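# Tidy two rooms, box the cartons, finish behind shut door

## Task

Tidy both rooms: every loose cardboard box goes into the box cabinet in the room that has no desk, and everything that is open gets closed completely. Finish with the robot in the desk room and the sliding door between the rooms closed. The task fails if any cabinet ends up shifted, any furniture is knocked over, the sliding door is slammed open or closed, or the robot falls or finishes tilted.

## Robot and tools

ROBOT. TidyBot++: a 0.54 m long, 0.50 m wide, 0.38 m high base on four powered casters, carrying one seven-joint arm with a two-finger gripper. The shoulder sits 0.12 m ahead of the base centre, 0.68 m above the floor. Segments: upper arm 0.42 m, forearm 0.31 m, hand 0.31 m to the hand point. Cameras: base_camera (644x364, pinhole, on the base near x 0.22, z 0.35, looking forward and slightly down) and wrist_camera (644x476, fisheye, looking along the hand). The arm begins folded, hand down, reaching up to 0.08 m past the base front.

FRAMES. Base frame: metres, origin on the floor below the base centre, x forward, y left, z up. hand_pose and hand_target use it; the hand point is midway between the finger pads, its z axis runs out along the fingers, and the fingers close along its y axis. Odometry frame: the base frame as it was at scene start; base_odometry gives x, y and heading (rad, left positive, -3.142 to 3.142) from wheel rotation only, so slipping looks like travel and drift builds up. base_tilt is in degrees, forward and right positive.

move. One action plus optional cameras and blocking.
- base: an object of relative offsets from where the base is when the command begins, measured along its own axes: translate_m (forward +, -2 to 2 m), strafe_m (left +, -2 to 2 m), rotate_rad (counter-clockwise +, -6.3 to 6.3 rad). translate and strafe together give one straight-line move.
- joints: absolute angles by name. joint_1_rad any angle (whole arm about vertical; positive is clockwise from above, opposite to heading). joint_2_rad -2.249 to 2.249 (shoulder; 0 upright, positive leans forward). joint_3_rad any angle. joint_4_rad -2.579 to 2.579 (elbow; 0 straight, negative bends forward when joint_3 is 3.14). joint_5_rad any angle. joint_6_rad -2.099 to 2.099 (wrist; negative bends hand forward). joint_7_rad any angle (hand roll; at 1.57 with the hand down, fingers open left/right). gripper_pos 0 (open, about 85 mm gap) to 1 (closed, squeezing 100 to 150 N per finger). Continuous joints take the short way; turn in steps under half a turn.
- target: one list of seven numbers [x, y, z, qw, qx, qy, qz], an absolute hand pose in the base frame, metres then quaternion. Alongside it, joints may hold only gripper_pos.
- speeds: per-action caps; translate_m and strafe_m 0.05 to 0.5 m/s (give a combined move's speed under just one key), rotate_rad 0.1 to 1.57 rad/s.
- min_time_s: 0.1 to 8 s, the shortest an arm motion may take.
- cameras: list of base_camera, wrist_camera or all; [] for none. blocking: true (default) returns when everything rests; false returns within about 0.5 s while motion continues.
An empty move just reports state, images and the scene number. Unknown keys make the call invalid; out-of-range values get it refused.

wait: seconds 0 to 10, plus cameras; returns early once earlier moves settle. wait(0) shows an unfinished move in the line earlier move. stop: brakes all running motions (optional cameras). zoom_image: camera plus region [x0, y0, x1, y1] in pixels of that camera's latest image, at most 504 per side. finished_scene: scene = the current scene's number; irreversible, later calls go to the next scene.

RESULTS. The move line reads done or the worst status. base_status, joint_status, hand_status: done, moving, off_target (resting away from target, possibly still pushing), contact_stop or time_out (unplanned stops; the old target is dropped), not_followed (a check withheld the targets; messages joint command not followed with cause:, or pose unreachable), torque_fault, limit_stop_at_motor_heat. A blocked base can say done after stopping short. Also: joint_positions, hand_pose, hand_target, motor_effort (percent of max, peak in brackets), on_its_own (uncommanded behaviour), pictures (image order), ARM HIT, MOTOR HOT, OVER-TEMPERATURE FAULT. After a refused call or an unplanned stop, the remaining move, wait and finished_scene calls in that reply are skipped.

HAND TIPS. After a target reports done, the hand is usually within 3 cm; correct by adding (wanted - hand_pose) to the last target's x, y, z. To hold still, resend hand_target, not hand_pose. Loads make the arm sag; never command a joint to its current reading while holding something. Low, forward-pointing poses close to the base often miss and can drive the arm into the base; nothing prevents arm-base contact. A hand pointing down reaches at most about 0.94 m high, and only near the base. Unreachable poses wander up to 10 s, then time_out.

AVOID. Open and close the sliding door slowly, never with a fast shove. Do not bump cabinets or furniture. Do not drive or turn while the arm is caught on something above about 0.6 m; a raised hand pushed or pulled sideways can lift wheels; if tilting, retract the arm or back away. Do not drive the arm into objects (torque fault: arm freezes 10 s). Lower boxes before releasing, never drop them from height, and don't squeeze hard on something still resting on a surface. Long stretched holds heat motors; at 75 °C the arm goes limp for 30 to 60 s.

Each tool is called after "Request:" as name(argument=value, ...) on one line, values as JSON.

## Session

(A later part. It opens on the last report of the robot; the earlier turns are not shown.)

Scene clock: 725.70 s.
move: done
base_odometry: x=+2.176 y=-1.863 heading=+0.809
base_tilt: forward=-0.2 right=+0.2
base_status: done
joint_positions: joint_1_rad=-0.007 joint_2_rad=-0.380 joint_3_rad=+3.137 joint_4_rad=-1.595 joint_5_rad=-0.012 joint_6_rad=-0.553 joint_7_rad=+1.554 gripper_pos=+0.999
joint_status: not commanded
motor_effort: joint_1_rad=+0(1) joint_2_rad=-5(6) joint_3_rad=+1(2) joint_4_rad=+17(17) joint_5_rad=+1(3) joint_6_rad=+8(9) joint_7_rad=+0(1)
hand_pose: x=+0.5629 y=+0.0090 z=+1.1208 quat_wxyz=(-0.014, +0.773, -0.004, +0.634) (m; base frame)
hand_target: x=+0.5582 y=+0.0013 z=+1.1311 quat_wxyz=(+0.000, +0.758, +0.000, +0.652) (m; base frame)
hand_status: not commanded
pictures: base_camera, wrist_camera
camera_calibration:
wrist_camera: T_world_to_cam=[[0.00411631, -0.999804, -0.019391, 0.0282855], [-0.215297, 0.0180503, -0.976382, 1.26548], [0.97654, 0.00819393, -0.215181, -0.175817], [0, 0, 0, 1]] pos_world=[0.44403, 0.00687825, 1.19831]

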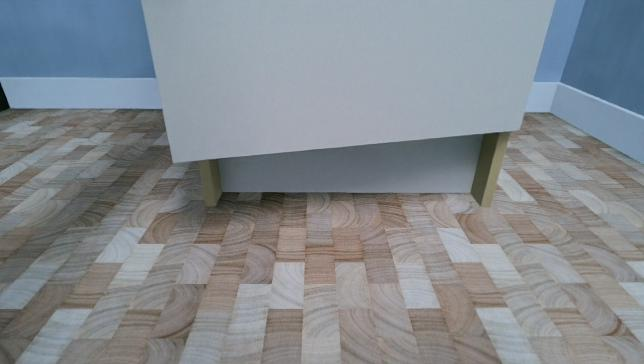

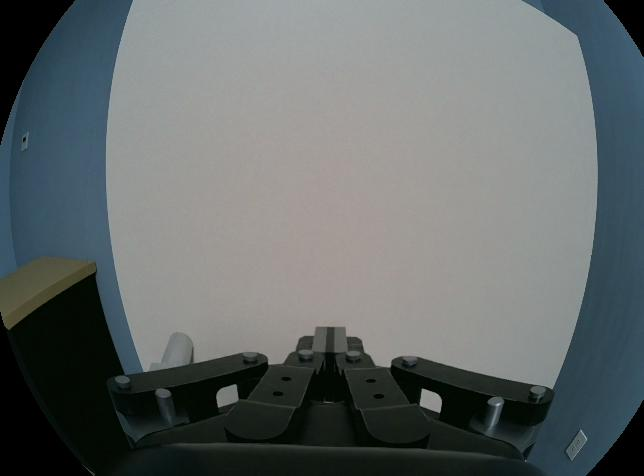

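Request:
move(base={"translate_m": 0.15}, speeds={"translate_m": 0.1}, cameras=["base_camera"])

Request:
move(base={"translate_m": 0.04}, speeds={"translate_m": 0.06})

Scene clock: 739.23 s.
move: done
base_odometry: x=+2.280 y=-1.754 heading=+0.810
base_tilt: forward=-0.2 right=+0.2
base_status: done
joint_positions: joint_1_rad=-0.007 joint_2_rad=-0.397 joint_3_rad=+3.137 joint_4_rad=-1.597 joint_5_rad=-0.012 joint_6_rad=-0.550 joint_7_rad=+1.554 gripper_pos=+0.999
joint_status: not commanded
motor_effort: joint_1_rad=+0(1) joint_2_rad=-4(8) joint_3_rad=+0(1) joint_4_rad=+17(18) joint_5_rad=+1(3) joint_6_rad=+9(13) joint_7_rad=+0(1)
hand_pose: x=+0.5553 y=+0.0089 z=+1.1283 quat_wxyz=(-0.014, +0.768, -0.004, +0.641) (m; base frame)
hand_target: x=+0.5582 y=+0.0013 z=+1.1311 quat_wxyz=(+0.000, +0.758, +0.000, +0.652) (m; base frame)
hand_status: not commanded
pictures: base_camera

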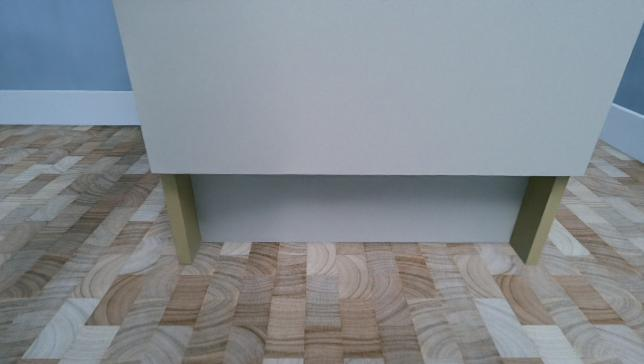

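Scene clock: 740.43 s.
move: done
base_odometry: x=+2.307 y=-1.725 heading=+0.810
base_tilt: forward=-0.3 right=+0.2
base_status: done
joint_positions: joint_1_rad=-0.007 joint_2_rad=-0.431 joint_3_rad=+3.137 joint_4_rad=-1.605 joint_5_rad=-0.012 joint_6_rad=-0.548 joint_7_rad=+1.554 gripper_pos=+0.999
joint_status: not commanded
motor_effort: joint_1_rad=+0(1) joint_2_rad=+2(6) joint_3_rad=+1(2) joint_4_rad=+17(19) joint_5_rad=+2(2) joint_6_rad=+11(15) joint_7_rad=+1(1)
hand_pose: x=+0.5410 y=+0.0088 z=+1.1385 quat_wxyz=(-0.014, +0.759, -0.003, +0.651) (m; base frame)
hand_target: x=+0.5582 y=+0.0013 z=+1.1311 quat_wxyz=(+0.000, +0.758, +0.000, +0.652) (m; base frame)
hand_status: not commanded
pictures: base_camera, wrist_camera
camera_calibration:
wrist_camera: T_world_to_cam=[[0.00495193, -0.999798, -0.0194789, 0.0281821], [-0.17044, 0.0183503, -0.985197, 1.26374], [0.985356, 0.00819861, -0.170315, -0.20645], [0, 0, 0, 1]] pos_world=[0.418678, 0.00667908, 1.21042]

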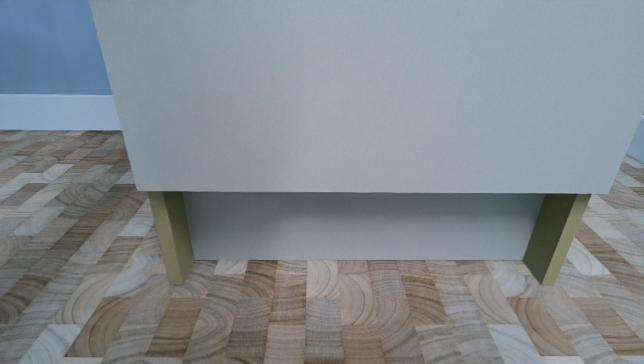

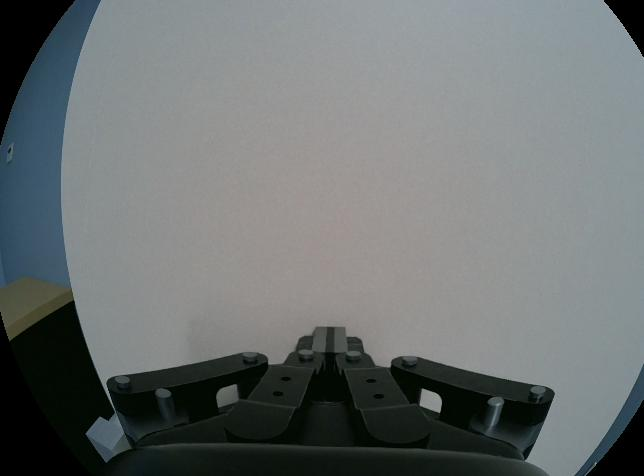

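Request:
move(base={"translate_m": 0.02}, speeds={"translate_m": 0.05}, cameras=["base_camera"])

Scene clock: 755.33 s.
move: done
base_odometry: x=+2.321 y=-1.711 heading=+0.811
base_tilt: forward=-0.3 right=+0.2
base_status: done
joint_positions: joint_1_rad=-0.007 joint_2_rad=-0.472 joint_3_rad=+3.137 joint_4_rad=-1.609 joint_5_rad=-0.012 joint_6_rad=-0.548 joint_7_rad=+1.554 gripper_pos=+0.999
joint_status: not commanded
motor_effort: joint_1_rad=+0(1) joint_2_rad=+10(13) joint_3_rad=+2(2) joint_4_rad=+16(20) joint_5_rad=+1(3) joint_6_rad=+13(19) joint_7_rad=+0(1)
hand_pose: x=+0.5220 y=+0.0087 z=+1.1532 quat_wxyz=(-0.014, +0.746, -0.003, +0.665) (m; base frame)
hand_target: x=+0.5582 y=+0.0013 z=+1.1311 quat_wxyz=(+0.000, +0.758, +0.000, +0.652) (m; base frame)
hand_status: not commanded
pictures: base_camera

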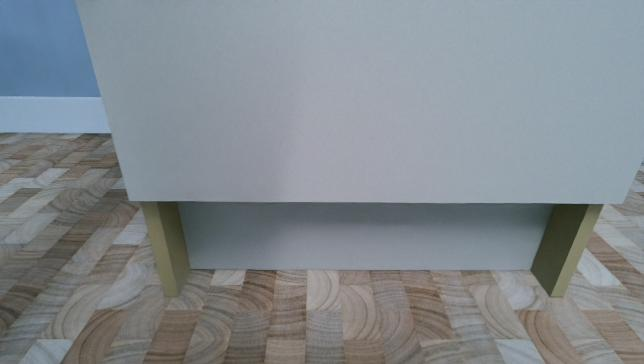

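Request:
move(base={"translate_m": -0.26}, speeds={"translate_m": 0.3}, cameras=[])

Request:
move(base={"strafe_m": 1.27}, speeds={"strafe_m": 0.4}, joints={"joint_1_rad": 0, "joint_2_rad": 0.704, "joint_3_rad": 3.1416, "joint_4_rad": -2.442, "joint_5_rad": 0, "joint_6_rad": 1.313, "joint_7_rad": 1.571, "gripper_pos": 0})

Scene clock: 799.60 s.
move: done
base_odometry: x=+2.142 y=-1.900 heading=+0.812
base_tilt: forward=-0.3 right=+0.2
base_status: done
joint_positions: joint_1_rad=-0.007 joint_2_rad=-0.399 joint_3_rad=+3.137 joint_4_rad=-1.614 joint_5_rad=-0.012 joint_6_rad=-0.523 joint_7_rad=+1.554 gripper_pos=+0.999
joint_status: not commanded
motor_effort: joint_1_rad=+0(1) joint_2_rad=-4(11) joint_3_rad=+0(2) joint_4_rad=+17(19) joint_5_rad=+2(2) joint_6_rad=+8(13) joint_7_rad=+0(1)
hand_pose: x=+0.5569 y=+0.0088 z=+1.1271 quat_wxyz=(-0.014, +0.764, -0.004, +0.645) (m; base frame)
hand_target: x=+0.5582 y=+0.0013 z=+1.1311 quat_wxyz=(+0.000, +0.758, +0.000, +0.652) (m; base frame)
hand_status: not commanded
pictures: none
No camera images: "cameras" was empty.

Scene clock: 803.73 s.
move: done
base_odometry: x=+1.220 y=-1.026 heading=+0.812
base_tilt: forward=-0.2 right=+0.2
base_status: done
joint_positions: joint_1_rad=-0.007 joint_2_rad=+0.682 joint_3_rad=+3.138 joint_4_rad=-2.418 joint_5_rad=-0.012 joint_6_rad=+1.259 joint_7_rad=+1.554 gripper_pos=+0.000
joint_status: all done
motor_effort: joint_1_rad=+0(3) joint_2_rad=-24(26) joint_3_rad=+0(2) joint_4_rad=+4(17) joint_5_rad=+2(3) joint_6_rad=+8(10) joint_7_rad=+1(2)
hand_pose: x=+0.6972 y=+0.0034 z=+0.6111 quat_wxyz=(-0.005, +0.796, -0.009, +0.605) (m; base frame)
hand_target: x=+0.6906 y=+0.0014 z=+0.6075 quat_wxyz=(+0.000, +0.793, +0.000, +0.609) (m; base frame)
hand_status: not commanded
pictures: base_camera, wrist_camera
camera_calibration:
wrist_camera: T_world_to_cam=[[-0.0145351, -0.999829, -0.0114687, 0.0203999], [-0.285491, 0.0151422, -0.958262, 0.834762], [0.958271, -0.0106542, -0.285662, -0.360654], [0, 0, 0, 1]] pos_world=[0.584218, 0.00391375, 0.697129]

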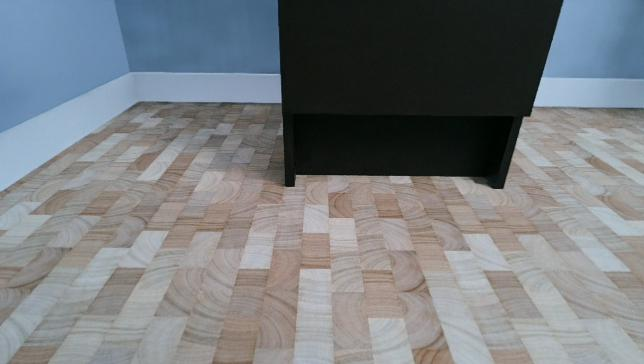

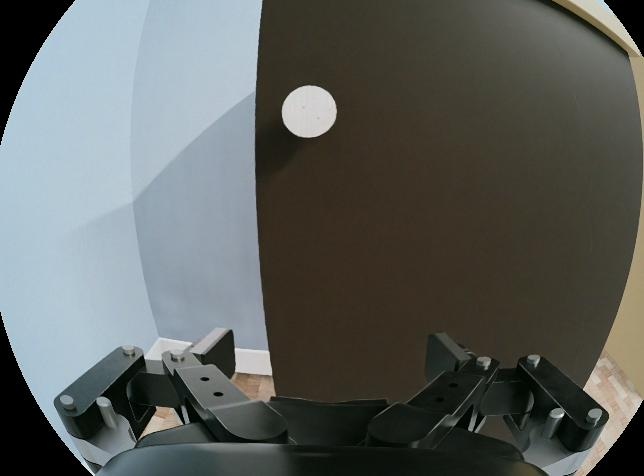

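Request:
move(base={"translate_m": 0.05, "strafe_m": 0.017}, speeds={"translate_m": 0.1}, joints={"joint_1_rad": 0, "joint_2_rad": 0.386, "joint_3_rad": 3.1416, "joint_4_rad": -2.384, "joint_5_rad": 0, "joint_6_rad": 0.937, "joint_7_rad": 1.571})

Scene clock: 834.07 s.
move: done
base_odometry: x=+1.242 y=-0.978 heading=+0.813
base_tilt: forward=-0.2 right=+0.2
base_status: done
joint_positions: joint_1_rad=-0.007 joint_2_rad=+0.417 joint_3_rad=+3.138 joint_4_rad=-2.412 joint_5_rad=-0.012 joint_6_rad=+0.996 joint_7_rad=+1.554 gripper_pos=+0.000
joint_status: all done
motor_effort: joint_1_rad=+0(1) joint_2_rad=-21(26) joint_3_rad=+0(1) joint_4_rad=+8(9) joint_5_rad=+2(3) joint_6_rad=+8(9) joint_7_rad=+1(2)
hand_pose: x=+0.6868 y=+0.0039 z=+0.6869 quat_wxyz=(-0.007, +0.793, -0.009, +0.609) (m; base frame)
hand_target: x=+0.6922 y=+0.0013 z=+0.6980 quat_wxyz=(+0.000, +0.793, +0.000, +0.609) (m; base frame)
hand_status: not commanded
pictures: base_camera, wrist_camera
camera_calibration:
wrist_camera: T_world_to_cam=[[-0.0133429, -0.999812, -0.0140702, 0.02253], [-0.276999, 0.0172166, -0.960716, 0.900195], [0.960778, -0.00892129, -0.277177, -0.336594], [0, 0, 0, 1]] pos_world=[0.573046, 0.00402462, 0.771853]

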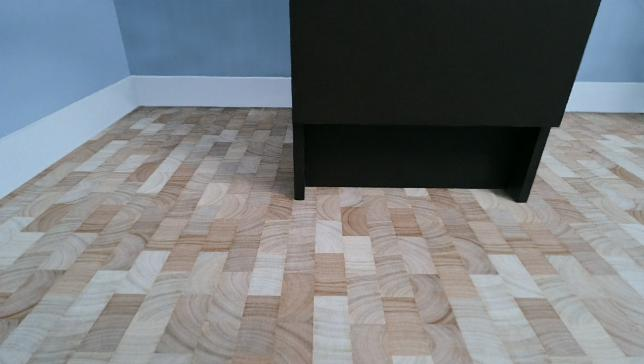

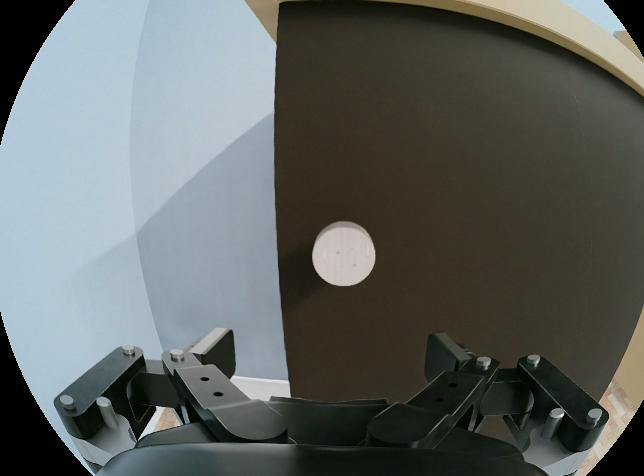

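Request:
move(base={"translate_m": 0.06}, speeds={"translate_m": 0.1}, joints={"joint_6_rad": 0.99})

Scene clock: 849.03 s.
move: done
base_odometry: x=+1.283 y=-0.934 heading=+0.813
base_tilt: forward=-0.2 right=+0.2
base_status: done
joint_positions: joint_1_rad=-0.007 joint_2_rad=+0.415 joint_3_rad=+3.138 joint_4_rad=-2.408 joint_5_rad=-0.012 joint_6_rad=+1.009 joint_7_rad=+1.554 gripper_pos=+0.000
joint_status: all done
motor_effort: joint_1_rad=+0(2) joint_2_rad=-21(23) joint_3_rad=+0(1) joint_4_rad=+8(10) joint_5_rad=+2(2) joint_6_rad=+9(9) joint_7_rad=+0(1)
hand_pose: x=+0.6891 y=+0.0039 z=+0.6933 quat_wxyz=(-0.007, +0.788, -0.009, +0.616) (m; base frame)
hand_target: x=+0.6961 y=+0.0013 z=+0.7141 quat_wxyz=(+0.000, +0.777, +0.000, +0.629) (m; base frame)
hand_status: not commanded
pictures: base_camera, wrist_camera
camera_calibration:
wrist_camera: T_world_to_cam=[[-0.0131857, -0.999811, -0.0142834, 0.0226763], [-0.259685, 0.0172186, -0.96554, 0.898384], [0.965603, -0.00902218, -0.259863, -0.352332], [0, 0, 0, 1]] pos_world=[0.573808, 0.00402432, 0.776192]

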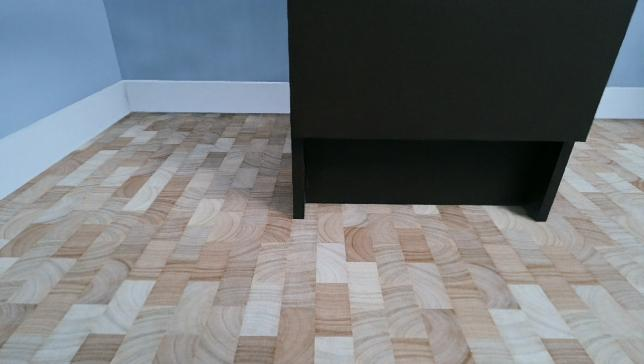

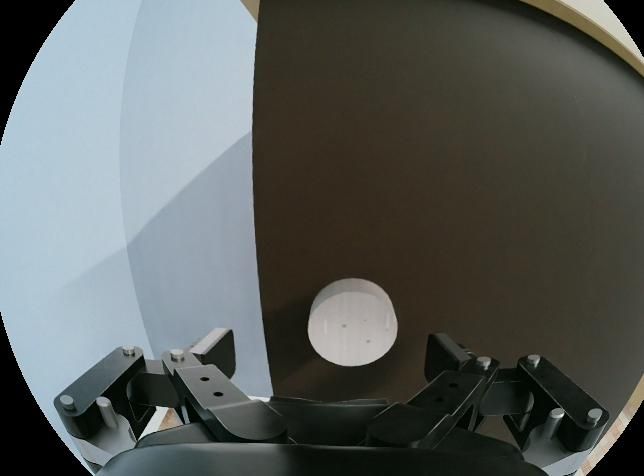

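Request:
move(base={"translate_m": 0.024, "strafe_m": -0.006}, speeds={"translate_m": 0.05}, cameras=["wrist_camera"])

Request:
move(joints={"gripper_pos": 0.72}, cameras=["wrist_camera"])

Scene clock: 868.07 s.
move: done
base_odometry: x=+1.304 y=-0.921 heading=+0.813
base_tilt: forward=-0.2 right=+0.2
base_status: done
joint_positions: joint_1_rad=-0.007 joint_2_rad=+0.395 joint_3_rad=+3.138 joint_4_rad=-2.442 joint_5_rad=-0.012 joint_6_rad=+1.008 joint_7_rad=+1.554 gripper_pos=+0.000
joint_status: not commanded
motor_effort: joint_1_rad=+0(4) joint_2_rad=-20(22) joint_3_rad=+0(4) joint_4_rad=+17(22) joint_5_rad=+3(3) joint_6_rad=+11(13) joint_7_rad=+1(1)
hand_pose: x=+0.6763 y=+0.0040 z=+0.6908 quat_wxyz=(-0.007, +0.792, -0.009, +0.610) (m; base frame)
hand_target: x=+0.6961 y=+0.0013 z=+0.7141 quat_wxyz=(+0.000, +0.777, +0.000, +0.629) (m; base frame)
hand_status: not commanded
pictures: wrist_camera
camera_calibration:
wrist_camera: T_world_to_cam=[[-0.0128777, -0.999817, -0.0141269, 0.0223188], [-0.273416, 0.0171105, -0.961744, 0.899358], [0.96181, -0.00852252, -0.273586, -0.328622], [0, 0, 0, 1]] pos_world=[0.562258, 0.00412554, 0.775361]

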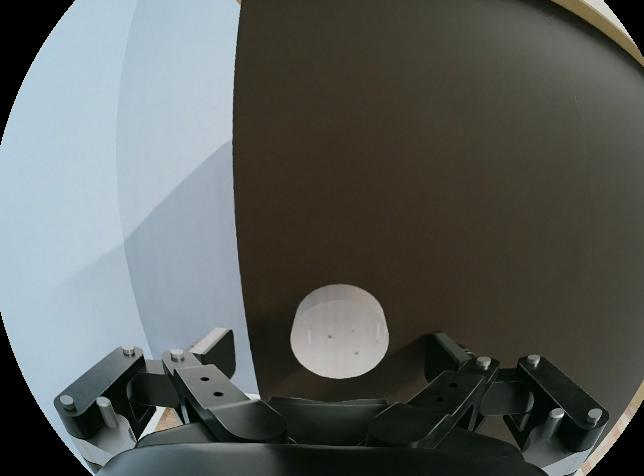

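Scene clock: 869.00 s.
move: done
base_odometry: x=+1.303 y=-0.921 heading=+0.813
base_tilt: forward=-0.2 right=+0.2
base_status: not commanded
joint_positions: joint_1_rad=-0.001 joint_2_rad=+0.386 joint_3_rad=+3.139 joint_4_rad=-2.471 joint_5_rad=-0.011 joint_6_rad=+1.006 joint_7_rad=+1.554 gripper_pos=+0.719
joint_status: all done
motor_effort: joint_1_rad=+0(4) joint_2_rad=-17(20) joint_3_rad=+1(3) joint_4_rad=+25(26) joint_5_rad=+2(7) joint_6_rad=+14(15) joint_7_rad=+1(1)
hand_pose: x=+0.6648 y=+0.0003 z=+0.6837 quat_wxyz=(-0.004, +0.799, -0.011, +0.601) (m; base frame)
hand_target: x=+0.6961 y=+0.0013 z=+0.7141 quat_wxyz=(+0.000, +0.777, +0.000, +0.629) (m; base frame)
hand_status: not commanded
pictures: wrist_camera
camera_calibration:
wrist_camera: T_world_to_cam=[[-0.0191314, -0.99974, -0.012411, 0.0213481], [-0.294853, 0.0175027, -0.955382, 0.89936], [0.955351, -0.0146184, -0.295111, -0.300522], [0, 0, 0, 1]] pos_world=[0.552692, 0.00120818, 0.77081]

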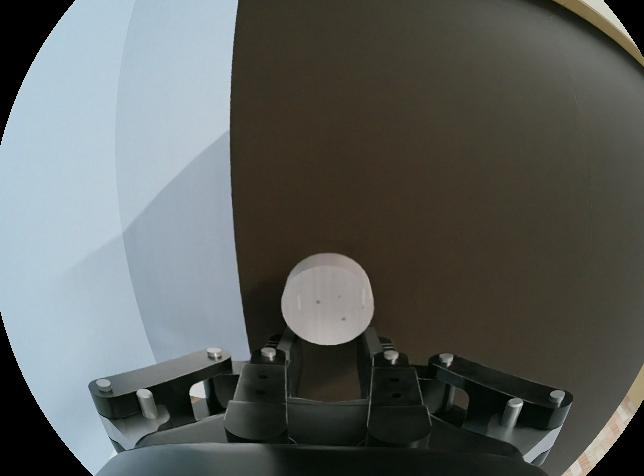

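Request:
move(joints={"gripper_pos": 0}, cameras=[])

Request:
move(base={"translate_m": -0.035}, speeds={"translate_m": 0.1}, joints={"joint_6_rad": 1.06}, cameras=["wrist_camera"])

Scene clock: 887.80 s.
move: done
base_odometry: x=+1.303 y=-0.921 heading=+0.813
base_tilt: forward=-0.3 right=+0.2
base_status: not commanded
joint_positions: joint_1_rad=-0.001 joint_2_rad=+0.386 joint_3_rad=+3.139 joint_4_rad=-2.441 joint_5_rad=-0.011 joint_6_rad=+1.006 joint_7_rad=+1.554 gripper_pos=+0.000
joint_status: all done
motor_effort: joint_1_rad=+0(1) joint_2_rad=-21(21) joint_3_rad=+1(2) joint_4_rad=+12(24) joint_5_rad=+1(3) joint_6_rad=+10(14) joint_7_rad=+1(1)
hand_pose: x=+0.6763 y=+0.0003 z=+0.6955 quat_wxyz=(-0.005, +0.790, -0.011, +0.613) (m; base frame)
hand_target: x=+0.6961 y=+0.0013 z=+0.7141 quat_wxyz=(+0.000, +0.777, +0.000, +0.629) (m; base frame)
hand_status: not commanded
pictures: none
No camera images: "cameras" was empty.

Scene clock: 888.63 s.
move: done
base_odometry: x=+1.280 y=-0.946 heading=+0.813
base_tilt: forward=-0.2 right=+0.2
base_status: done
joint_positions: joint_1_rad=-0.001 joint_2_rad=+0.387 joint_3_rad=+3.139 joint_4_rad=-2.407 joint_5_rad=-0.011 joint_6_rad=+1.061 joint_7_rad=+1.554 gripper_pos=+0.000
joint_status: all done
motor_effort: joint_1_rad=+0(1) joint_2_rad=-21(23) joint_3_rad=+1(1) joint_4_rad=+9(12) joint_5_rad=+2(2) joint_6_rad=+8(10) joint_7_rad=+1(1)
hand_pose: x=+0.6920 y=+0.0002 z=+0.7258 quat_wxyz=(-0.005, +0.762, -0.010, +0.648) (m; base frame)
hand_target: x=+0.6998 y=+0.0013 z=+0.7355 quat_wxyz=(+0.000, +0.755, +0.000, +0.656) (m; base frame)
hand_status: not commanded
pictures: wrist_camera
camera_calibration:
wrist_camera: T_world_to_cam=[[-0.0178104, -0.999737, -0.0144351, 0.0228989], [-0.179953, 0.0174068, -0.983521, 0.888438], [0.983514, -0.0149193, -0.180216, -0.416979], [0, 0, 0, 1]] pos_world=[0.57039, 0.00120701, 0.798982]

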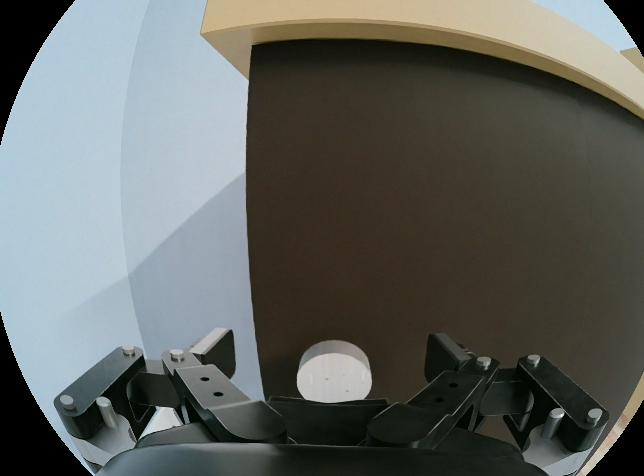

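Request:
move(base={"translate_m": 0.014, "strafe_m": 0.0}, speeds={"translate_m": 0.05}, joints={"joint_6_rad": 1.0}, cameras=["wrist_camera"])

Request:
move(joints={"gripper_pos": 0.5}, cameras=["wrist_camera"])

Scene clock: 903.03 s.
move: done
base_odometry: x=+1.289 y=-0.936 heading=+0.813
base_tilt: forward=-0.3 right=+0.2
base_status: done
joint_positions: joint_1_rad=-0.001 joint_2_rad=+0.387 joint_3_rad=+3.139 joint_4_rad=-2.407 joint_5_rad=-0.011 joint_6_rad=+1.020 joint_7_rad=+1.554 gripper_pos=+0.000
joint_status: all done
motor_effort: joint_1_rad=+0(1) joint_2_rad=-21(22) joint_3_rad=+0(1) joint_4_rad=+8(10) joint_5_rad=+2(2) joint_6_rad=+7(9) joint_7_rad=+0(1)
hand_pose: x=+0.6897 y=+0.0003 z=+0.7132 quat_wxyz=(-0.005, +0.775, -0.011, +0.632) (m; base frame)
hand_target: x=+0.6967 y=+0.0013 z=+0.7171 quat_wxyz=(+0.000, +0.774, +0.000, +0.633) (m; base frame)
hand_status: not commanded
pictures: wrist_camera
camera_calibration:
wrist_camera: T_world_to_cam=[[-0.0181565, -0.999736, -0.014046, 0.0226962], [-0.22023, 0.0177022, -0.975287, 0.897612], [0.975279, -0.0146145, -0.220493, -0.382621], [0, 0, 0, 1]] pos_world=[0.571255, 0.00120873, 0.791383]

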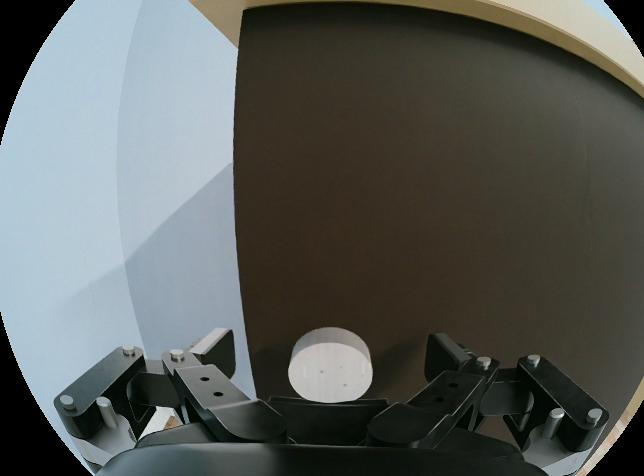

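Scene clock: 903.87 s.
move: done
base_odometry: x=+1.289 y=-0.936 heading=+0.813
base_tilt: forward=-0.2 right=+0.2
base_status: not commanded
joint_positions: joint_1_rad=-0.001 joint_2_rad=+0.386 joint_3_rad=+3.140 joint_4_rad=-2.413 joint_5_rad=-0.011 joint_6_rad=+1.020 joint_7_rad=+1.554 gripper_pos=+0.500
joint_status: all done
motor_effort: joint_1_rad=-1(3) joint_2_rad=-21(21) joint_3_rad=+0(3) joint_4_rad=+12(18) joint_5_rad=+2(5) joint_6_rad=+10(11) joint_7_rad=+1(1)
hand_pose: x=+0.6876 y=-0.0001 z=+0.7109 quat_wxyz=(-0.005, +0.777, -0.011, +0.630) (m; base frame)
hand_target: x=+0.6967 y=+0.0013 z=+0.7171 quat_wxyz=(+0.000, +0.774, +0.000, +0.633) (m; base frame)
hand_status: not commanded
pictures: wrist_camera
camera_calibration:
wrist_camera: T_world_to_cam=[[-0.0190209, -0.999724, -0.0137727, 0.0226151], [-0.22582, 0.0177149, -0.974008, 0.89774], [0.973983, -0.0154164, -0.226094, -0.376166], [0, 0, 0, 1]] pos_world=[0.569537, 0.000906338, 0.789669]

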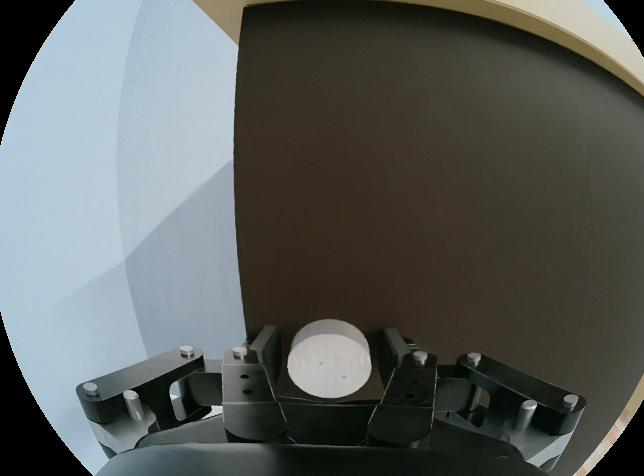

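Request:
move(base={"translate_m": -0.005}, speeds={"translate_m": 0.05}, joints={"gripper_pos": 0.8}, cameras=["wrist_camera"])

Scene clock: 912.90 s.
move: off_target
base_odometry: x=+1.286 y=-0.940 heading=+0.813
base_tilt: forward=-0.2 right=+0.2
base_status: done
joint_positions: joint_1_rad=-0.001 joint_2_rad=+0.386 joint_3_rad=+3.140 joint_4_rad=-2.410 joint_5_rad=-0.011 joint_6_rad=+1.019 joint_7_rad=+1.554 gripper_pos=+0.682
joint_status: gripper_pos off_target (ended at +0.682, target +0.800)
motor_effort: joint_1_rad=-1(2) joint_2_rad=-19(23) joint_3_rad=-1(2) joint_4_rad=+11(16) joint_5_rad=+2(4) joint_6_rad=+8(10) joint_7_rad=+0(1)
hand_pose: x=+0.6886 y=-0.0003 z=+0.7121 quat_wxyz=(-0.004, +0.776, -0.011, +0.631) (m; base frame)
hand_target: x=+0.6967 y=+0.0013 z=+0.7171 quat_wxyz=(+0.000, +0.774, +0.000, +0.633) (m; base frame)
hand_status: not commanded
pictures: wrist_camera
camera_calibration:
wrist_camera: T_world_to_cam=[[-0.0194919, -0.999715, -0.013819, 0.022747], [-0.223113, 0.0178224, -0.97463, 0.897757], [0.974598, -0.0159142, -0.223397, -0.379236], [0, 0, 0, 1]] pos_world=[0.570348, 0.000705122, 0.790575]

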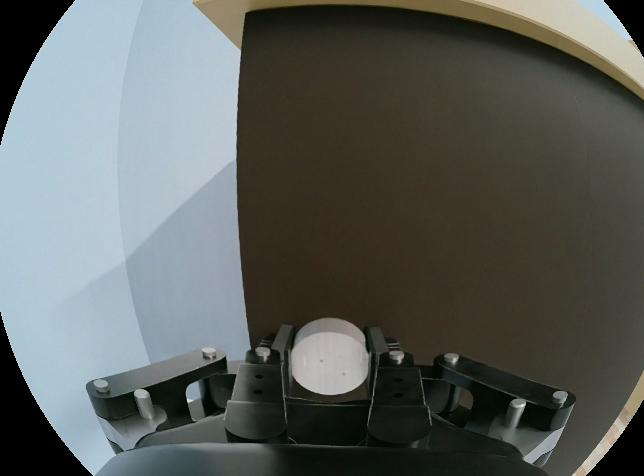

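Request:
move(base={"translate_m": -0.047, "strafe_m": -0.116, "rotate_rad": 0.15}, speeds={"strafe_m": 0.1, "rotate_rad": 0.12})

Scene clock: 929.70 s.
move: done
base_odometry: x=+1.338 y=-1.054 heading=+0.964
base_tilt: forward=-0.3 right=+0.2
base_status: done
joint_positions: joint_1_rad=-0.004 joint_2_rad=+0.388 joint_3_rad=+3.137 joint_4_rad=-2.407 joint_5_rad=-0.011 joint_6_rad=+1.019 joint_7_rad=+1.554 gripper_pos=+0.682
joint_status: not commanded
motor_effort: joint_1_rad=+2(6) joint_2_rad=-21(23) joint_3_rad=+2(6) joint_4_rad=+10(11) joint_5_rad=+0(7) joint_6_rad=+10(11) joint_7_rad=+1(1)
hand_pose: x=+0.6896 y=+0.0037 z=+0.7122 quat_wxyz=(-0.007, +0.776, -0.009, +0.631) (m; base frame)
hand_target: x=+0.6967 y=+0.0013 z=+0.7171 quat_wxyz=(+0.000, +0.774, +0.000, +0.633) (m; base frame)
hand_status: not commanded
pictures: base_camera, wrist_camera
camera_calibration:
wrist_camera: T_world_to_cam=[[-0.012159, -0.999814, -0.0149806, 0.0226144], [-0.222425, 0.0173107, -0.974796, 0.897645], [0.974874, -0.00852051, -0.222594, -0.380872], [0, 0, 0, 1]] pos_world=[0.571236, 0.00382609, 0.790579]

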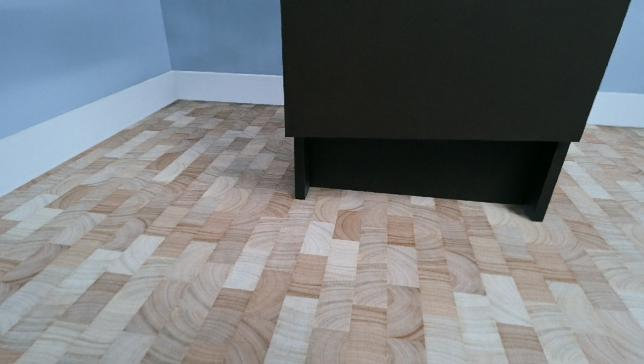

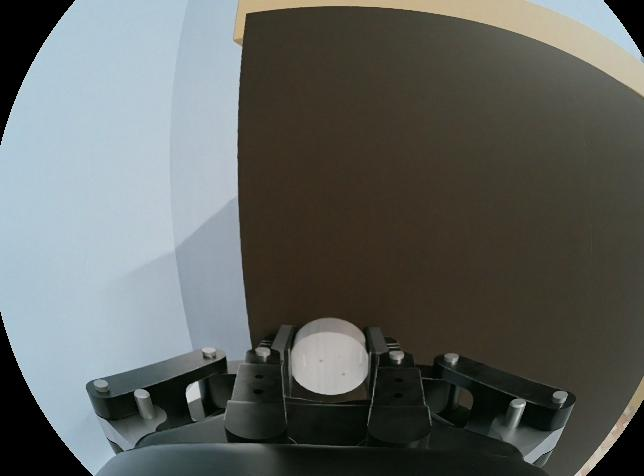

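Request:
move(base={"translate_m": -0.047, "strafe_m": -0.116, "rotate_rad": 0.15}, speeds={"strafe_m": 0.12, "rotate_rad": 0.14}, cameras=[])

Request:
move(base={"translate_m": -0.047, "strafe_m": -0.116, "rotate_rad": 0.15}, speeds={"strafe_m": 0.12, "rotate_rad": 0.14}, cameras=[])

Request:
move(base={"translate_m": -0.047, "strafe_m": -0.116, "rotate_rad": 0.15}, speeds={"strafe_m": 0.12, "rotate_rad": 0.14})

Scene clock: 943.50 s.
move: done
base_odometry: x=+1.406 y=-1.158 heading=+1.115
base_tilt: forward=-0.2 right=+0.2
base_status: done
joint_positions: joint_1_rad=-0.010 joint_2_rad=+0.388 joint_3_rad=+3.131 joint_4_rad=-2.407 joint_5_rad=-0.009 joint_6_rad=+1.019 joint_7_rad=+1.554 gripper_pos=+0.682
joint_status: not commanded
motor_effort: joint_1_rad=+3(7) joint_2_rad=-21(22) joint_3_rad=+3(7) joint_4_rad=+11(12) joint_5_rad=+1(7) joint_6_rad=+11(11) joint_7_rad=+1(1)
hand_pose: x=+0.6895 y=+0.0099 z=+0.7123 quat_wxyz=(-0.011, +0.776, -0.004, +0.631) (m; base frame)
hand_target: x=+0.6967 y=+0.0013 z=+0.7171 quat_wxyz=(+0.000, +0.774, +0.000, +0.633) (m; base frame)
hand_status: not commanded
pictures: none
No camera images: "cameras" was empty.

Scene clock: 945.10 s.
move: done
base_odometry: x=+1.490 y=-1.252 heading=+1.265
base_tilt: forward=-0.3 right=+0.2
base_status: done
joint_positions: joint_1_rad=-0.015 joint_2_rad=+0.388 joint_3_rad=+3.127 joint_4_rad=-2.407 joint_5_rad=-0.005 joint_6_rad=+1.019 joint_7_rad=+1.554 gripper_pos=+0.682
joint_status: not commanded
motor_effort: joint_1_rad=+4(8) joint_2_rad=-22(23) joint_3_rad=+3(7) joint_4_rad=+11(12) joint_5_rad=-1(6) joint_6_rad=+11(12) joint_7_rad=+1(1)
hand_pose: x=+0.6893 y=+0.0161 z=+0.7124 quat_wxyz=(-0.016, +0.776, +0.000, +0.631) (m; base frame)
hand_target: x=+0.6967 y=+0.0013 z=+0.7171 quat_wxyz=(+0.000, +0.774, +0.000, +0.633) (m; base frame)
hand_status: not commanded
pictures: none
No camera images: "cameras" was empty.

Scene clock: 946.70 s.
move: done
base_odometry: x=+1.586 y=-1.332 heading=+1.416
base_tilt: forward=-0.2 right=+0.2
base_status: done
joint_positions: joint_1_rad=-0.019 joint_2_rad=+0.388 joint_3_rad=+3.122 joint_4_rad=-2.407 joint_5_rad=-0.001 joint_6_rad=+1.019 joint_7_rad=+1.554 gripper_pos=+0.682
joint_status: not commanded
motor_effort: joint_1_rad=+4(9) joint_2_rad=-23(23) joint_3_rad=+4(8) joint_4_rad=+12(13) joint_5_rad=-1(5) joint_6_rad=+11(12) joint_7_rad=+1(1)
hand_pose: x=+0.6891 y=+0.0219 z=+0.7125 quat_wxyz=(-0.020, +0.776, +0.005, +0.631) (m; base frame)
hand_target: x=+0.6967 y=+0.0013 z=+0.7171 quat_wxyz=(+0.000, +0.774, +0.000, +0.633) (m; base frame)
hand_status: not commanded
pictures: base_camera, wrist_camera
camera_calibration:
wrist_camera: T_world_to_cam=[[0.0247115, -0.999549, -0.0170612, 0.0167948], [-0.222553, 0.0111377, -0.974857, 0.897755], [0.974607, 0.0278872, -0.222177, -0.381161], [0, 0, 0, 1]] pos_world=[0.570865, 0.0174178, 0.790784]

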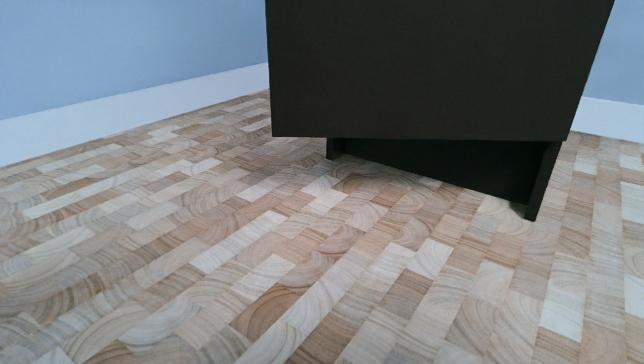

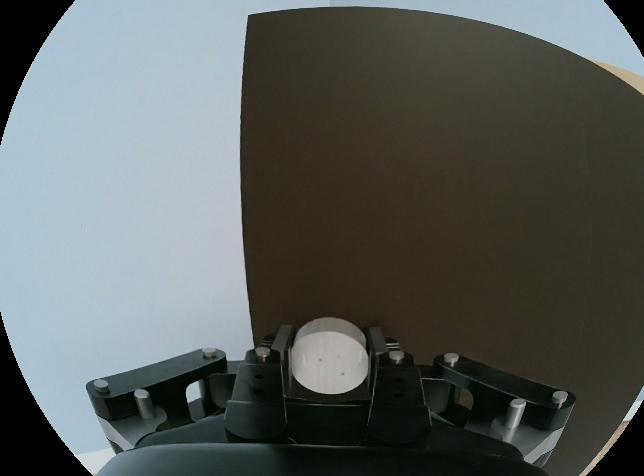

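Request:
move(base={"translate_m": -0.047, "strafe_m": -0.106, "rotate_rad": 0.15}, speeds={"strafe_m": 0.12, "rotate_rad": 0.14}, cameras=[])

Request:
move(base={"translate_m": -0.047, "strafe_m": -0.108, "rotate_rad": 0.15}, speeds={"strafe_m": 0.12, "rotate_rad": 0.14}, cameras=[])

Request:
move(base={"translate_m": -0.047, "strafe_m": -0.11, "rotate_rad": 0.15}, speeds={"strafe_m": 0.12, "rotate_rad": 0.14})

Scene clock: 964.83 s.
move: done
base_odometry: x=+1.684 y=-1.394 heading=+1.565
base_tilt: forward=-0.2 right=+0.2
base_status: done
joint_positions: joint_1_rad=-0.016 joint_2_rad=+0.388 joint_3_rad=+3.125 joint_4_rad=-2.407 joint_5_rad=+0.000 joint_6_rad=+1.019 joint_7_rad=+1.554 gripper_pos=+0.682
joint_status: not commanded
motor_effort: joint_1_rad=+4(8) joint_2_rad=-23(23) joint_3_rad=+3(8) joint_4_rad=+11(13) joint_5_rad=+0(5) joint_6_rad=+10(12) joint_7_rad=+1(1)
hand_pose: x=+0.6893 y=+0.0186 z=+0.7124 quat_wxyz=(-0.017, +0.776, +0.003, +0.631) (m; base frame)
hand_target: x=+0.6967 y=+0.0013 z=+0.7171 quat_wxyz=(+0.000, +0.774, +0.000, +0.633) (m; base frame)
hand_status: not commanded
pictures: none
No camera images: "cameras" was empty.

Scene clock: 966.40 s.
move: done
base_odometry: x=+1.792 y=-1.442 heading=+1.715
base_tilt: forward=-0.2 right=+0.2
base_status: done
joint_positions: joint_1_rad=-0.014 joint_2_rad=+0.388 joint_3_rad=+3.128 joint_4_rad=-2.407 joint_5_rad=+0.001 joint_6_rad=+1.019 joint_7_rad=+1.554 gripper_pos=+0.682
joint_status: not commanded
motor_effort: joint_1_rad=+2(8) joint_2_rad=-23(23) joint_3_rad=+2(8) joint_4_rad=+11(12) joint_5_rad=+0(5) joint_6_rad=+11(12) joint_7_rad=+0(1)
hand_pose: x=+0.6894 y=+0.0166 z=+0.7124 quat_wxyz=(-0.016, +0.776, +0.003, +0.631) (m; base frame)
hand_target: x=+0.6967 y=+0.0013 z=+0.7171 quat_wxyz=(+0.000, +0.774, +0.000, +0.633) (m; base frame)
hand_status: not commanded
pictures: none
No camera images: "cameras" was empty.

Scene clock: 968.00 s.
move: done
base_odometry: x=+1.907 y=-1.473 heading=+1.866
base_tilt: forward=-0.3 right=+0.2
base_status: done
joint_positions: joint_1_rad=-0.013 joint_2_rad=+0.388 joint_3_rad=+3.129 joint_4_rad=-2.407 joint_5_rad=+0.003 joint_6_rad=+1.019 joint_7_rad=+1.554 gripper_pos=+0.682
joint_status: not commanded
motor_effort: joint_1_rad=+1(10) joint_2_rad=-23(24) joint_3_rad=+1(9) joint_4_rad=+10(12) joint_5_rad=+0(8) joint_6_rad=+11(12) joint_7_rad=+1(1)
hand_pose: x=+0.6894 y=+0.0162 z=+0.7124 quat_wxyz=(-0.016, +0.776, +0.003, +0.631) (m; base frame)
hand_target: x=+0.6967 y=+0.0013 z=+0.7171 quat_wxyz=(+0.000, +0.774, +0.000, +0.633) (m; base frame)
hand_status: not commanded
pictures: base_camera, wrist_camera
camera_calibration:
wrist_camera: T_world_to_cam=[[0.0162616, -0.999776, -0.0135341, 0.0144997], [-0.222302, 0.00958194, -0.974931, 0.897781], [0.974842, 0.0188626, -0.222096, -0.381333], [0, 0, 0, 1]] pos_world=[0.571082, 0.0130869, 0.790778]

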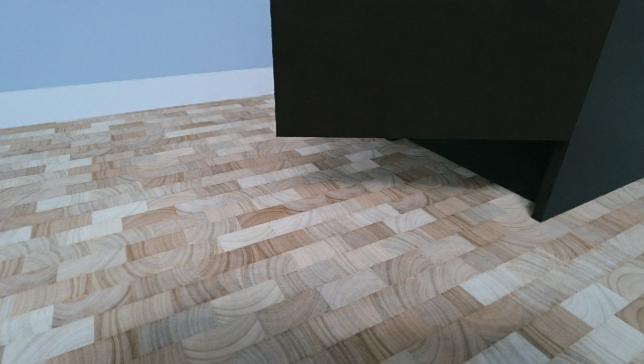

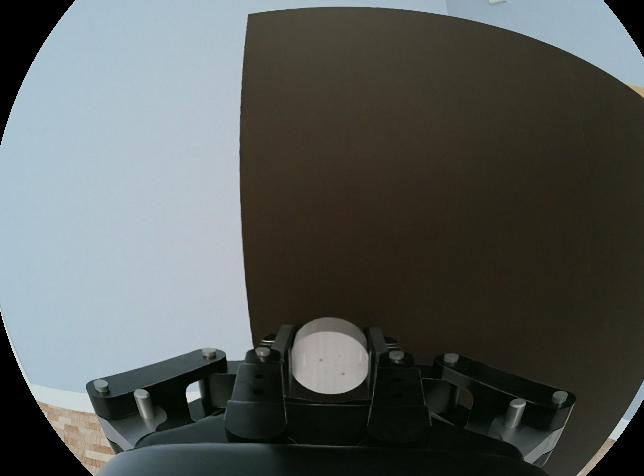

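Request:
move(base={"translate_m": -0.047, "strafe_m": -0.108, "rotate_rad": 0.15}, speeds={"strafe_m": 0.12, "rotate_rad": 0.14}, cameras=[])

Request:
move(base={"translate_m": -0.047, "strafe_m": -0.108, "rotate_rad": 0.15}, speeds={"strafe_m": 0.12, "rotate_rad": 0.14})

Scene clock: 980.97 s.
move: done
base_odometry: x=+2.024 y=-1.487 heading=+2.016
base_tilt: forward=-0.2 right=+0.2
base_status: done
joint_positions: joint_1_rad=-0.010 joint_2_rad=+0.388 joint_3_rad=+3.131 joint_4_rad=-2.407 joint_5_rad=+0.004 joint_6_rad=+1.019 joint_7_rad=+1.554 gripper_pos=+0.682
joint_status: not commanded
motor_effort: joint_1_rad=+0(9) joint_2_rad=-23(24) joint_3_rad=+1(9) joint_4_rad=+10(11) joint_5_rad=+1(6) joint_6_rad=+11(12) joint_7_rad=+1(1)
hand_pose: x=+0.6895 y=+0.0140 z=+0.7124 quat_wxyz=(-0.014, +0.776, +0.002, +0.631) (m; base frame)
hand_target: x=+0.6967 y=+0.0013 z=+0.7171 quat_wxyz=(+0.000, +0.774, +0.000, +0.633) (m; base frame)
hand_status: not commanded
pictures: none
No camera images: "cameras" was empty.

Scene clock: 982.57 s.
move: done
base_odometry: x=+2.142 y=-1.483 heading=+2.166
base_tilt: forward=-0.2 right=+0.2
base_status: done
joint_positions: joint_1_rad=-0.008 joint_2_rad=+0.388 joint_3_rad=+3.133 joint_4_rad=-2.407 joint_5_rad=+0.006 joint_6_rad=+1.019 joint_7_rad=+1.554 gripper_pos=+0.682
joint_status: not commanded
motor_effort: joint_1_rad=+0(8) joint_2_rad=-24(24) joint_3_rad=+0(8) joint_4_rad=+10(11) joint_5_rad=+1(7) joint_6_rad=+11(12) joint_7_rad=+1(1)
hand_pose: x=+0.6896 y=+0.0117 z=+0.7124 quat_wxyz=(-0.012, +0.776, +0.001, +0.631) (m; base frame)
hand_target: x=+0.6967 y=+0.0013 z=+0.7171 quat_wxyz=(+0.000, +0.774, +0.000, +0.633) (m; base frame)
hand_status: not commanded
pictures: base_camera, wrist_camera
camera_calibration:
wrist_camera: T_world_to_cam=[[0.00978205, -0.999893, -0.010834, 0.0125409], [-0.222117, 0.00839112, -0.974984, 0.897805], [0.974971, 0.0119438, -0.222011, -0.38155], [0, 0, 0, 1]] pos_world=[0.571296, 0.00956311, 0.790773]

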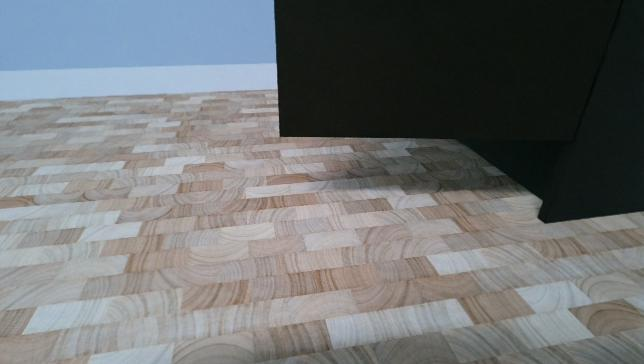

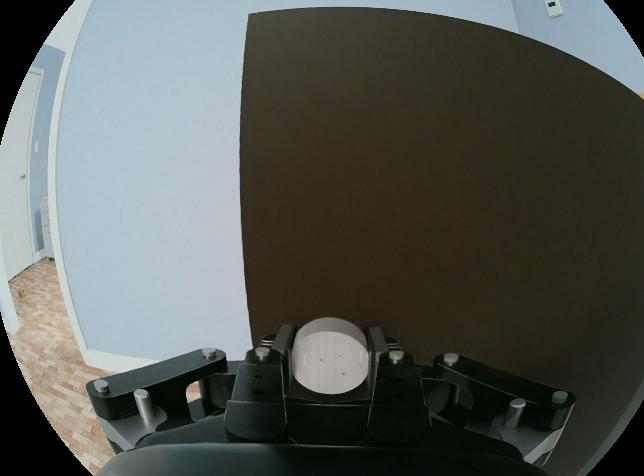

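Request:
move(joints={"gripper_pos": 0}, cameras=[])

Request:
move(base={"translate_m": -0.13}, speeds={"translate_m": 0.2}, cameras=["wrist_camera"])

Request:
move(base={"strafe_m": 0.7}, speeds={"strafe_m": 0.4}, joints={"joint_1_rad": 0, "joint_2_rad": -0.8, "joint_3_rad": 3.1416, "joint_4_rad": -2.4, "joint_5_rad": 0, "joint_6_rad": -0.3, "joint_7_rad": 1.571, "gripper_pos": 0}, cameras=[])

Scene clock: 1009.43 s.
move: done
base_odometry: x=+2.142 y=-1.483 heading=+2.166
base_tilt: forward=-0.2 right=+0.2
base_status: not commanded
joint_positions: joint_1_rad=-0.007 joint_2_rad=+0.388 joint_3_rad=+3.133 joint_4_rad=-2.407 joint_5_rad=+0.006 joint_6_rad=+1.019 joint_7_rad=+1.554 gripper_pos=+0.000
joint_status: all done
motor_effort: joint_1_rad=+0(2) joint_2_rad=-20(24) joint_3_rad=-1(2) joint_4_rad=+9(10) joint_5_rad=+1(2) joint_6_rad=+9(11) joint_7_rad=+0(1)
hand_pose: x=+0.6897 y=+0.0114 z=+0.7124 quat_wxyz=(-0.012, +0.776, +0.001, +0.631) (m; base frame)
hand_target: x=+0.6967 y=+0.0013 z=+0.7171 quat_wxyz=(+0.000, +0.774, +0.000, +0.633) (m; base frame)
hand_status: not commanded
pictures: none
No camera images: "cameras" was empty.

Scene clock: 1010.80 s.
move: done
base_odometry: x=+2.215 y=-1.590 heading=+2.166
base_tilt: forward=-0.2 right=+0.2
base_status: done
joint_positions: joint_1_rad=-0.007 joint_2_rad=+0.388 joint_3_rad=+3.133 joint_4_rad=-2.406 joint_5_rad=+0.006 joint_6_rad=+1.019 joint_7_rad=+1.554 gripper_pos=+0.000
joint_status: not commanded
motor_effort: joint_1_rad=+0(1) joint_2_rad=-20(23) joint_3_rad=+0(1) joint_4_rad=+9(10) joint_5_rad=+2(3) joint_6_rad=+9(9) joint_7_rad=+0(1)
hand_pose: x=+0.6898 y=+0.0114 z=+0.7125 quat_wxyz=(-0.012, +0.776, +0.001, +0.631) (m; base frame)
hand_target: x=+0.6967 y=+0.0013 z=+0.7171 quat_wxyz=(+0.000, +0.774, +0.000, +0.633) (m; base frame)
hand_status: not commanded
pictures: wrist_camera
camera_calibration:
wrist_camera: T_world_to_cam=[[0.00919746, -0.9999, -0.0107078, 0.0124725], [-0.221921, 0.00840018, -0.975028, 0.897754], [0.975021, 0.0113441, -0.221822, -0.381819], [0, 0, 0, 1]] pos_world=[0.571398, 0.00926134, 0.790773]

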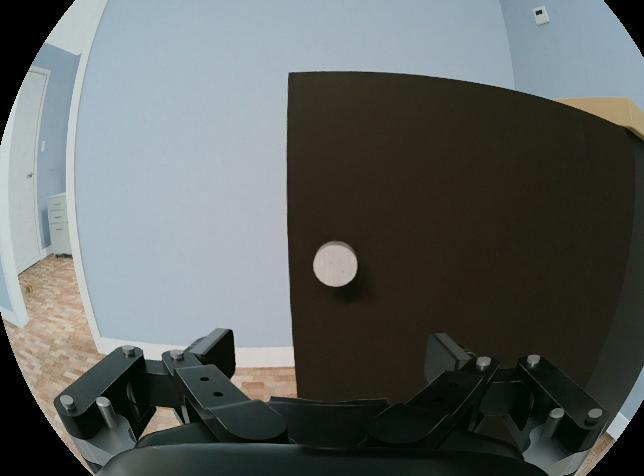

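Scene clock: 1013.63 s.
move: done
base_odometry: x=+1.636 y=-1.983 heading=+2.167
base_tilt: forward=-0.2 right=+0.2
base_status: done
joint_positions: joint_1_rad=-0.006 joint_2_rad=-0.786 joint_3_rad=+3.133 joint_4_rad=-2.406 joint_5_rad=+0.006 joint_6_rad=-0.240 joint_7_rad=+1.554 gripper_pos=+0.000
joint_status: all done
motor_effort: joint_1_rad=+0(3) joint_2_rad=+5(22) joint_3_rad=+0(3) joint_4_rad=+18(18) joint_5_rad=+1(3) joint_6_rad=+8(10) joint_7_rad=+0(2)
hand_pose: x=+0.4334 y=+0.0059 z=+0.8746 quat_wxyz=(-0.004, +0.802, +0.002, +0.598) (m; base frame)
hand_target: x=+0.4260 y=+0.0013 z=+0.8652 quat_wxyz=(+0.000, +0.813, +0.000, +0.582) (m; base frame)
hand_status: not commanded
pictures: none
No camera images: "cameras" was empty.

Request:
move(base={"translate_m": 0.892, "strafe_m": 0.136, "rotate_rad": -1.356}, speeds={"translate_m": 0.4, "rotate_rad": 0.8})

Scene clock: 1028.47 s.
move: done
base_odometry: x=+1.023 y=-1.321 heading=+0.810
base_tilt: forward=-0.2 right=+0.2
base_status: done
joint_positions: joint_1_rad=-0.006 joint_2_rad=-0.793 joint_3_rad=+3.133 joint_4_rad=-2.406 joint_5_rad=+0.006 joint_6_rad=-0.243 joint_7_rad=+1.554 gripper_pos=+0.000
joint_status: not commanded
motor_effort: joint_1_rad=+0(1) joint_2_rad=+5(7) joint_3_rad=+1(3) joint_4_rad=+17(18) joint_5_rad=+1(2) joint_6_rad=+8(9) joint_7_rad=+0(1)
hand_pose: x=+0.4318 y=+0.0058 z=+0.8758 quat_wxyz=(-0.004, +0.801, +0.002, +0.599) (m; base frame)
hand_target: x=+0.4260 y=+0.0013 z=+0.8652 quat_wxyz=(+0.000, +0.813, +0.000, +0.582) (m; base frame)
hand_status: not commanded
pictures: base_camera, wrist_camera
camera_calibration:
wrist_camera: T_world_to_cam=[[0.000366168, -0.999996, 0.00294342, 0.00294161], [-0.300082, -0.00291765, -0.953909, 1.01515], [0.953913, -0.000533979, -0.300082, -0.0162585], [0, 0, 0, 1]] pos_world=[0.320136, 0.00589476, 0.96347]

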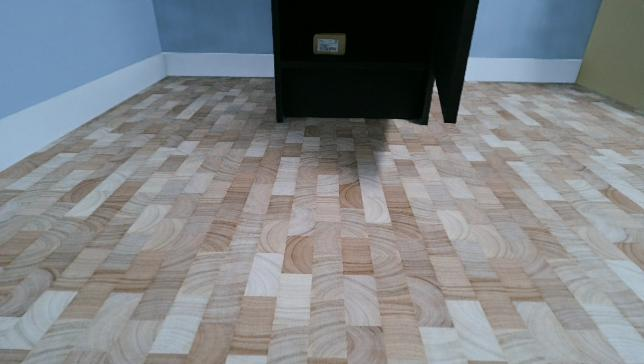

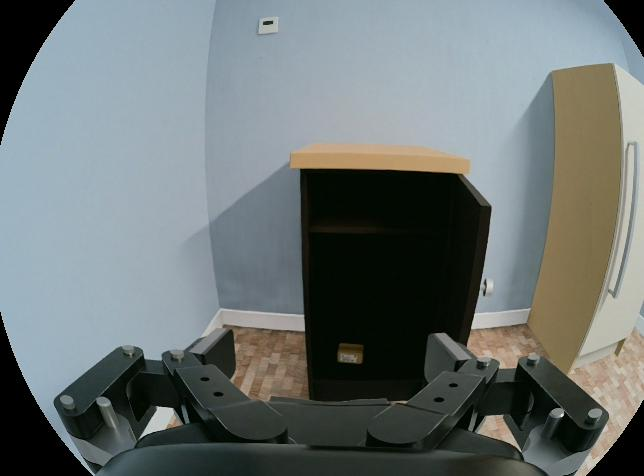

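Request:
zoom_image(camera="wrist_camera", region=[290, 140, 500, 400])

Request:
zoom_image(camera="base_camera", region=[250, 0, 490, 140])

Scaled by 1.938.

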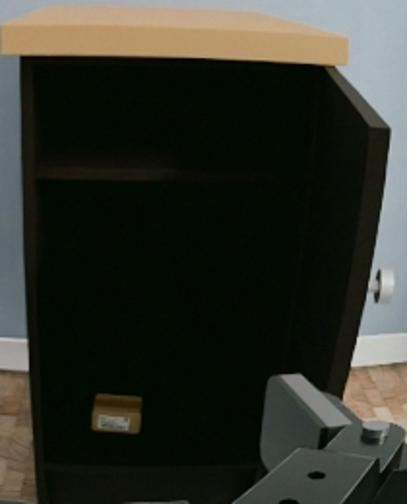

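Scaled by 2.100.

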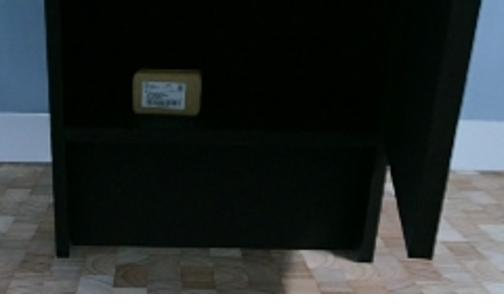

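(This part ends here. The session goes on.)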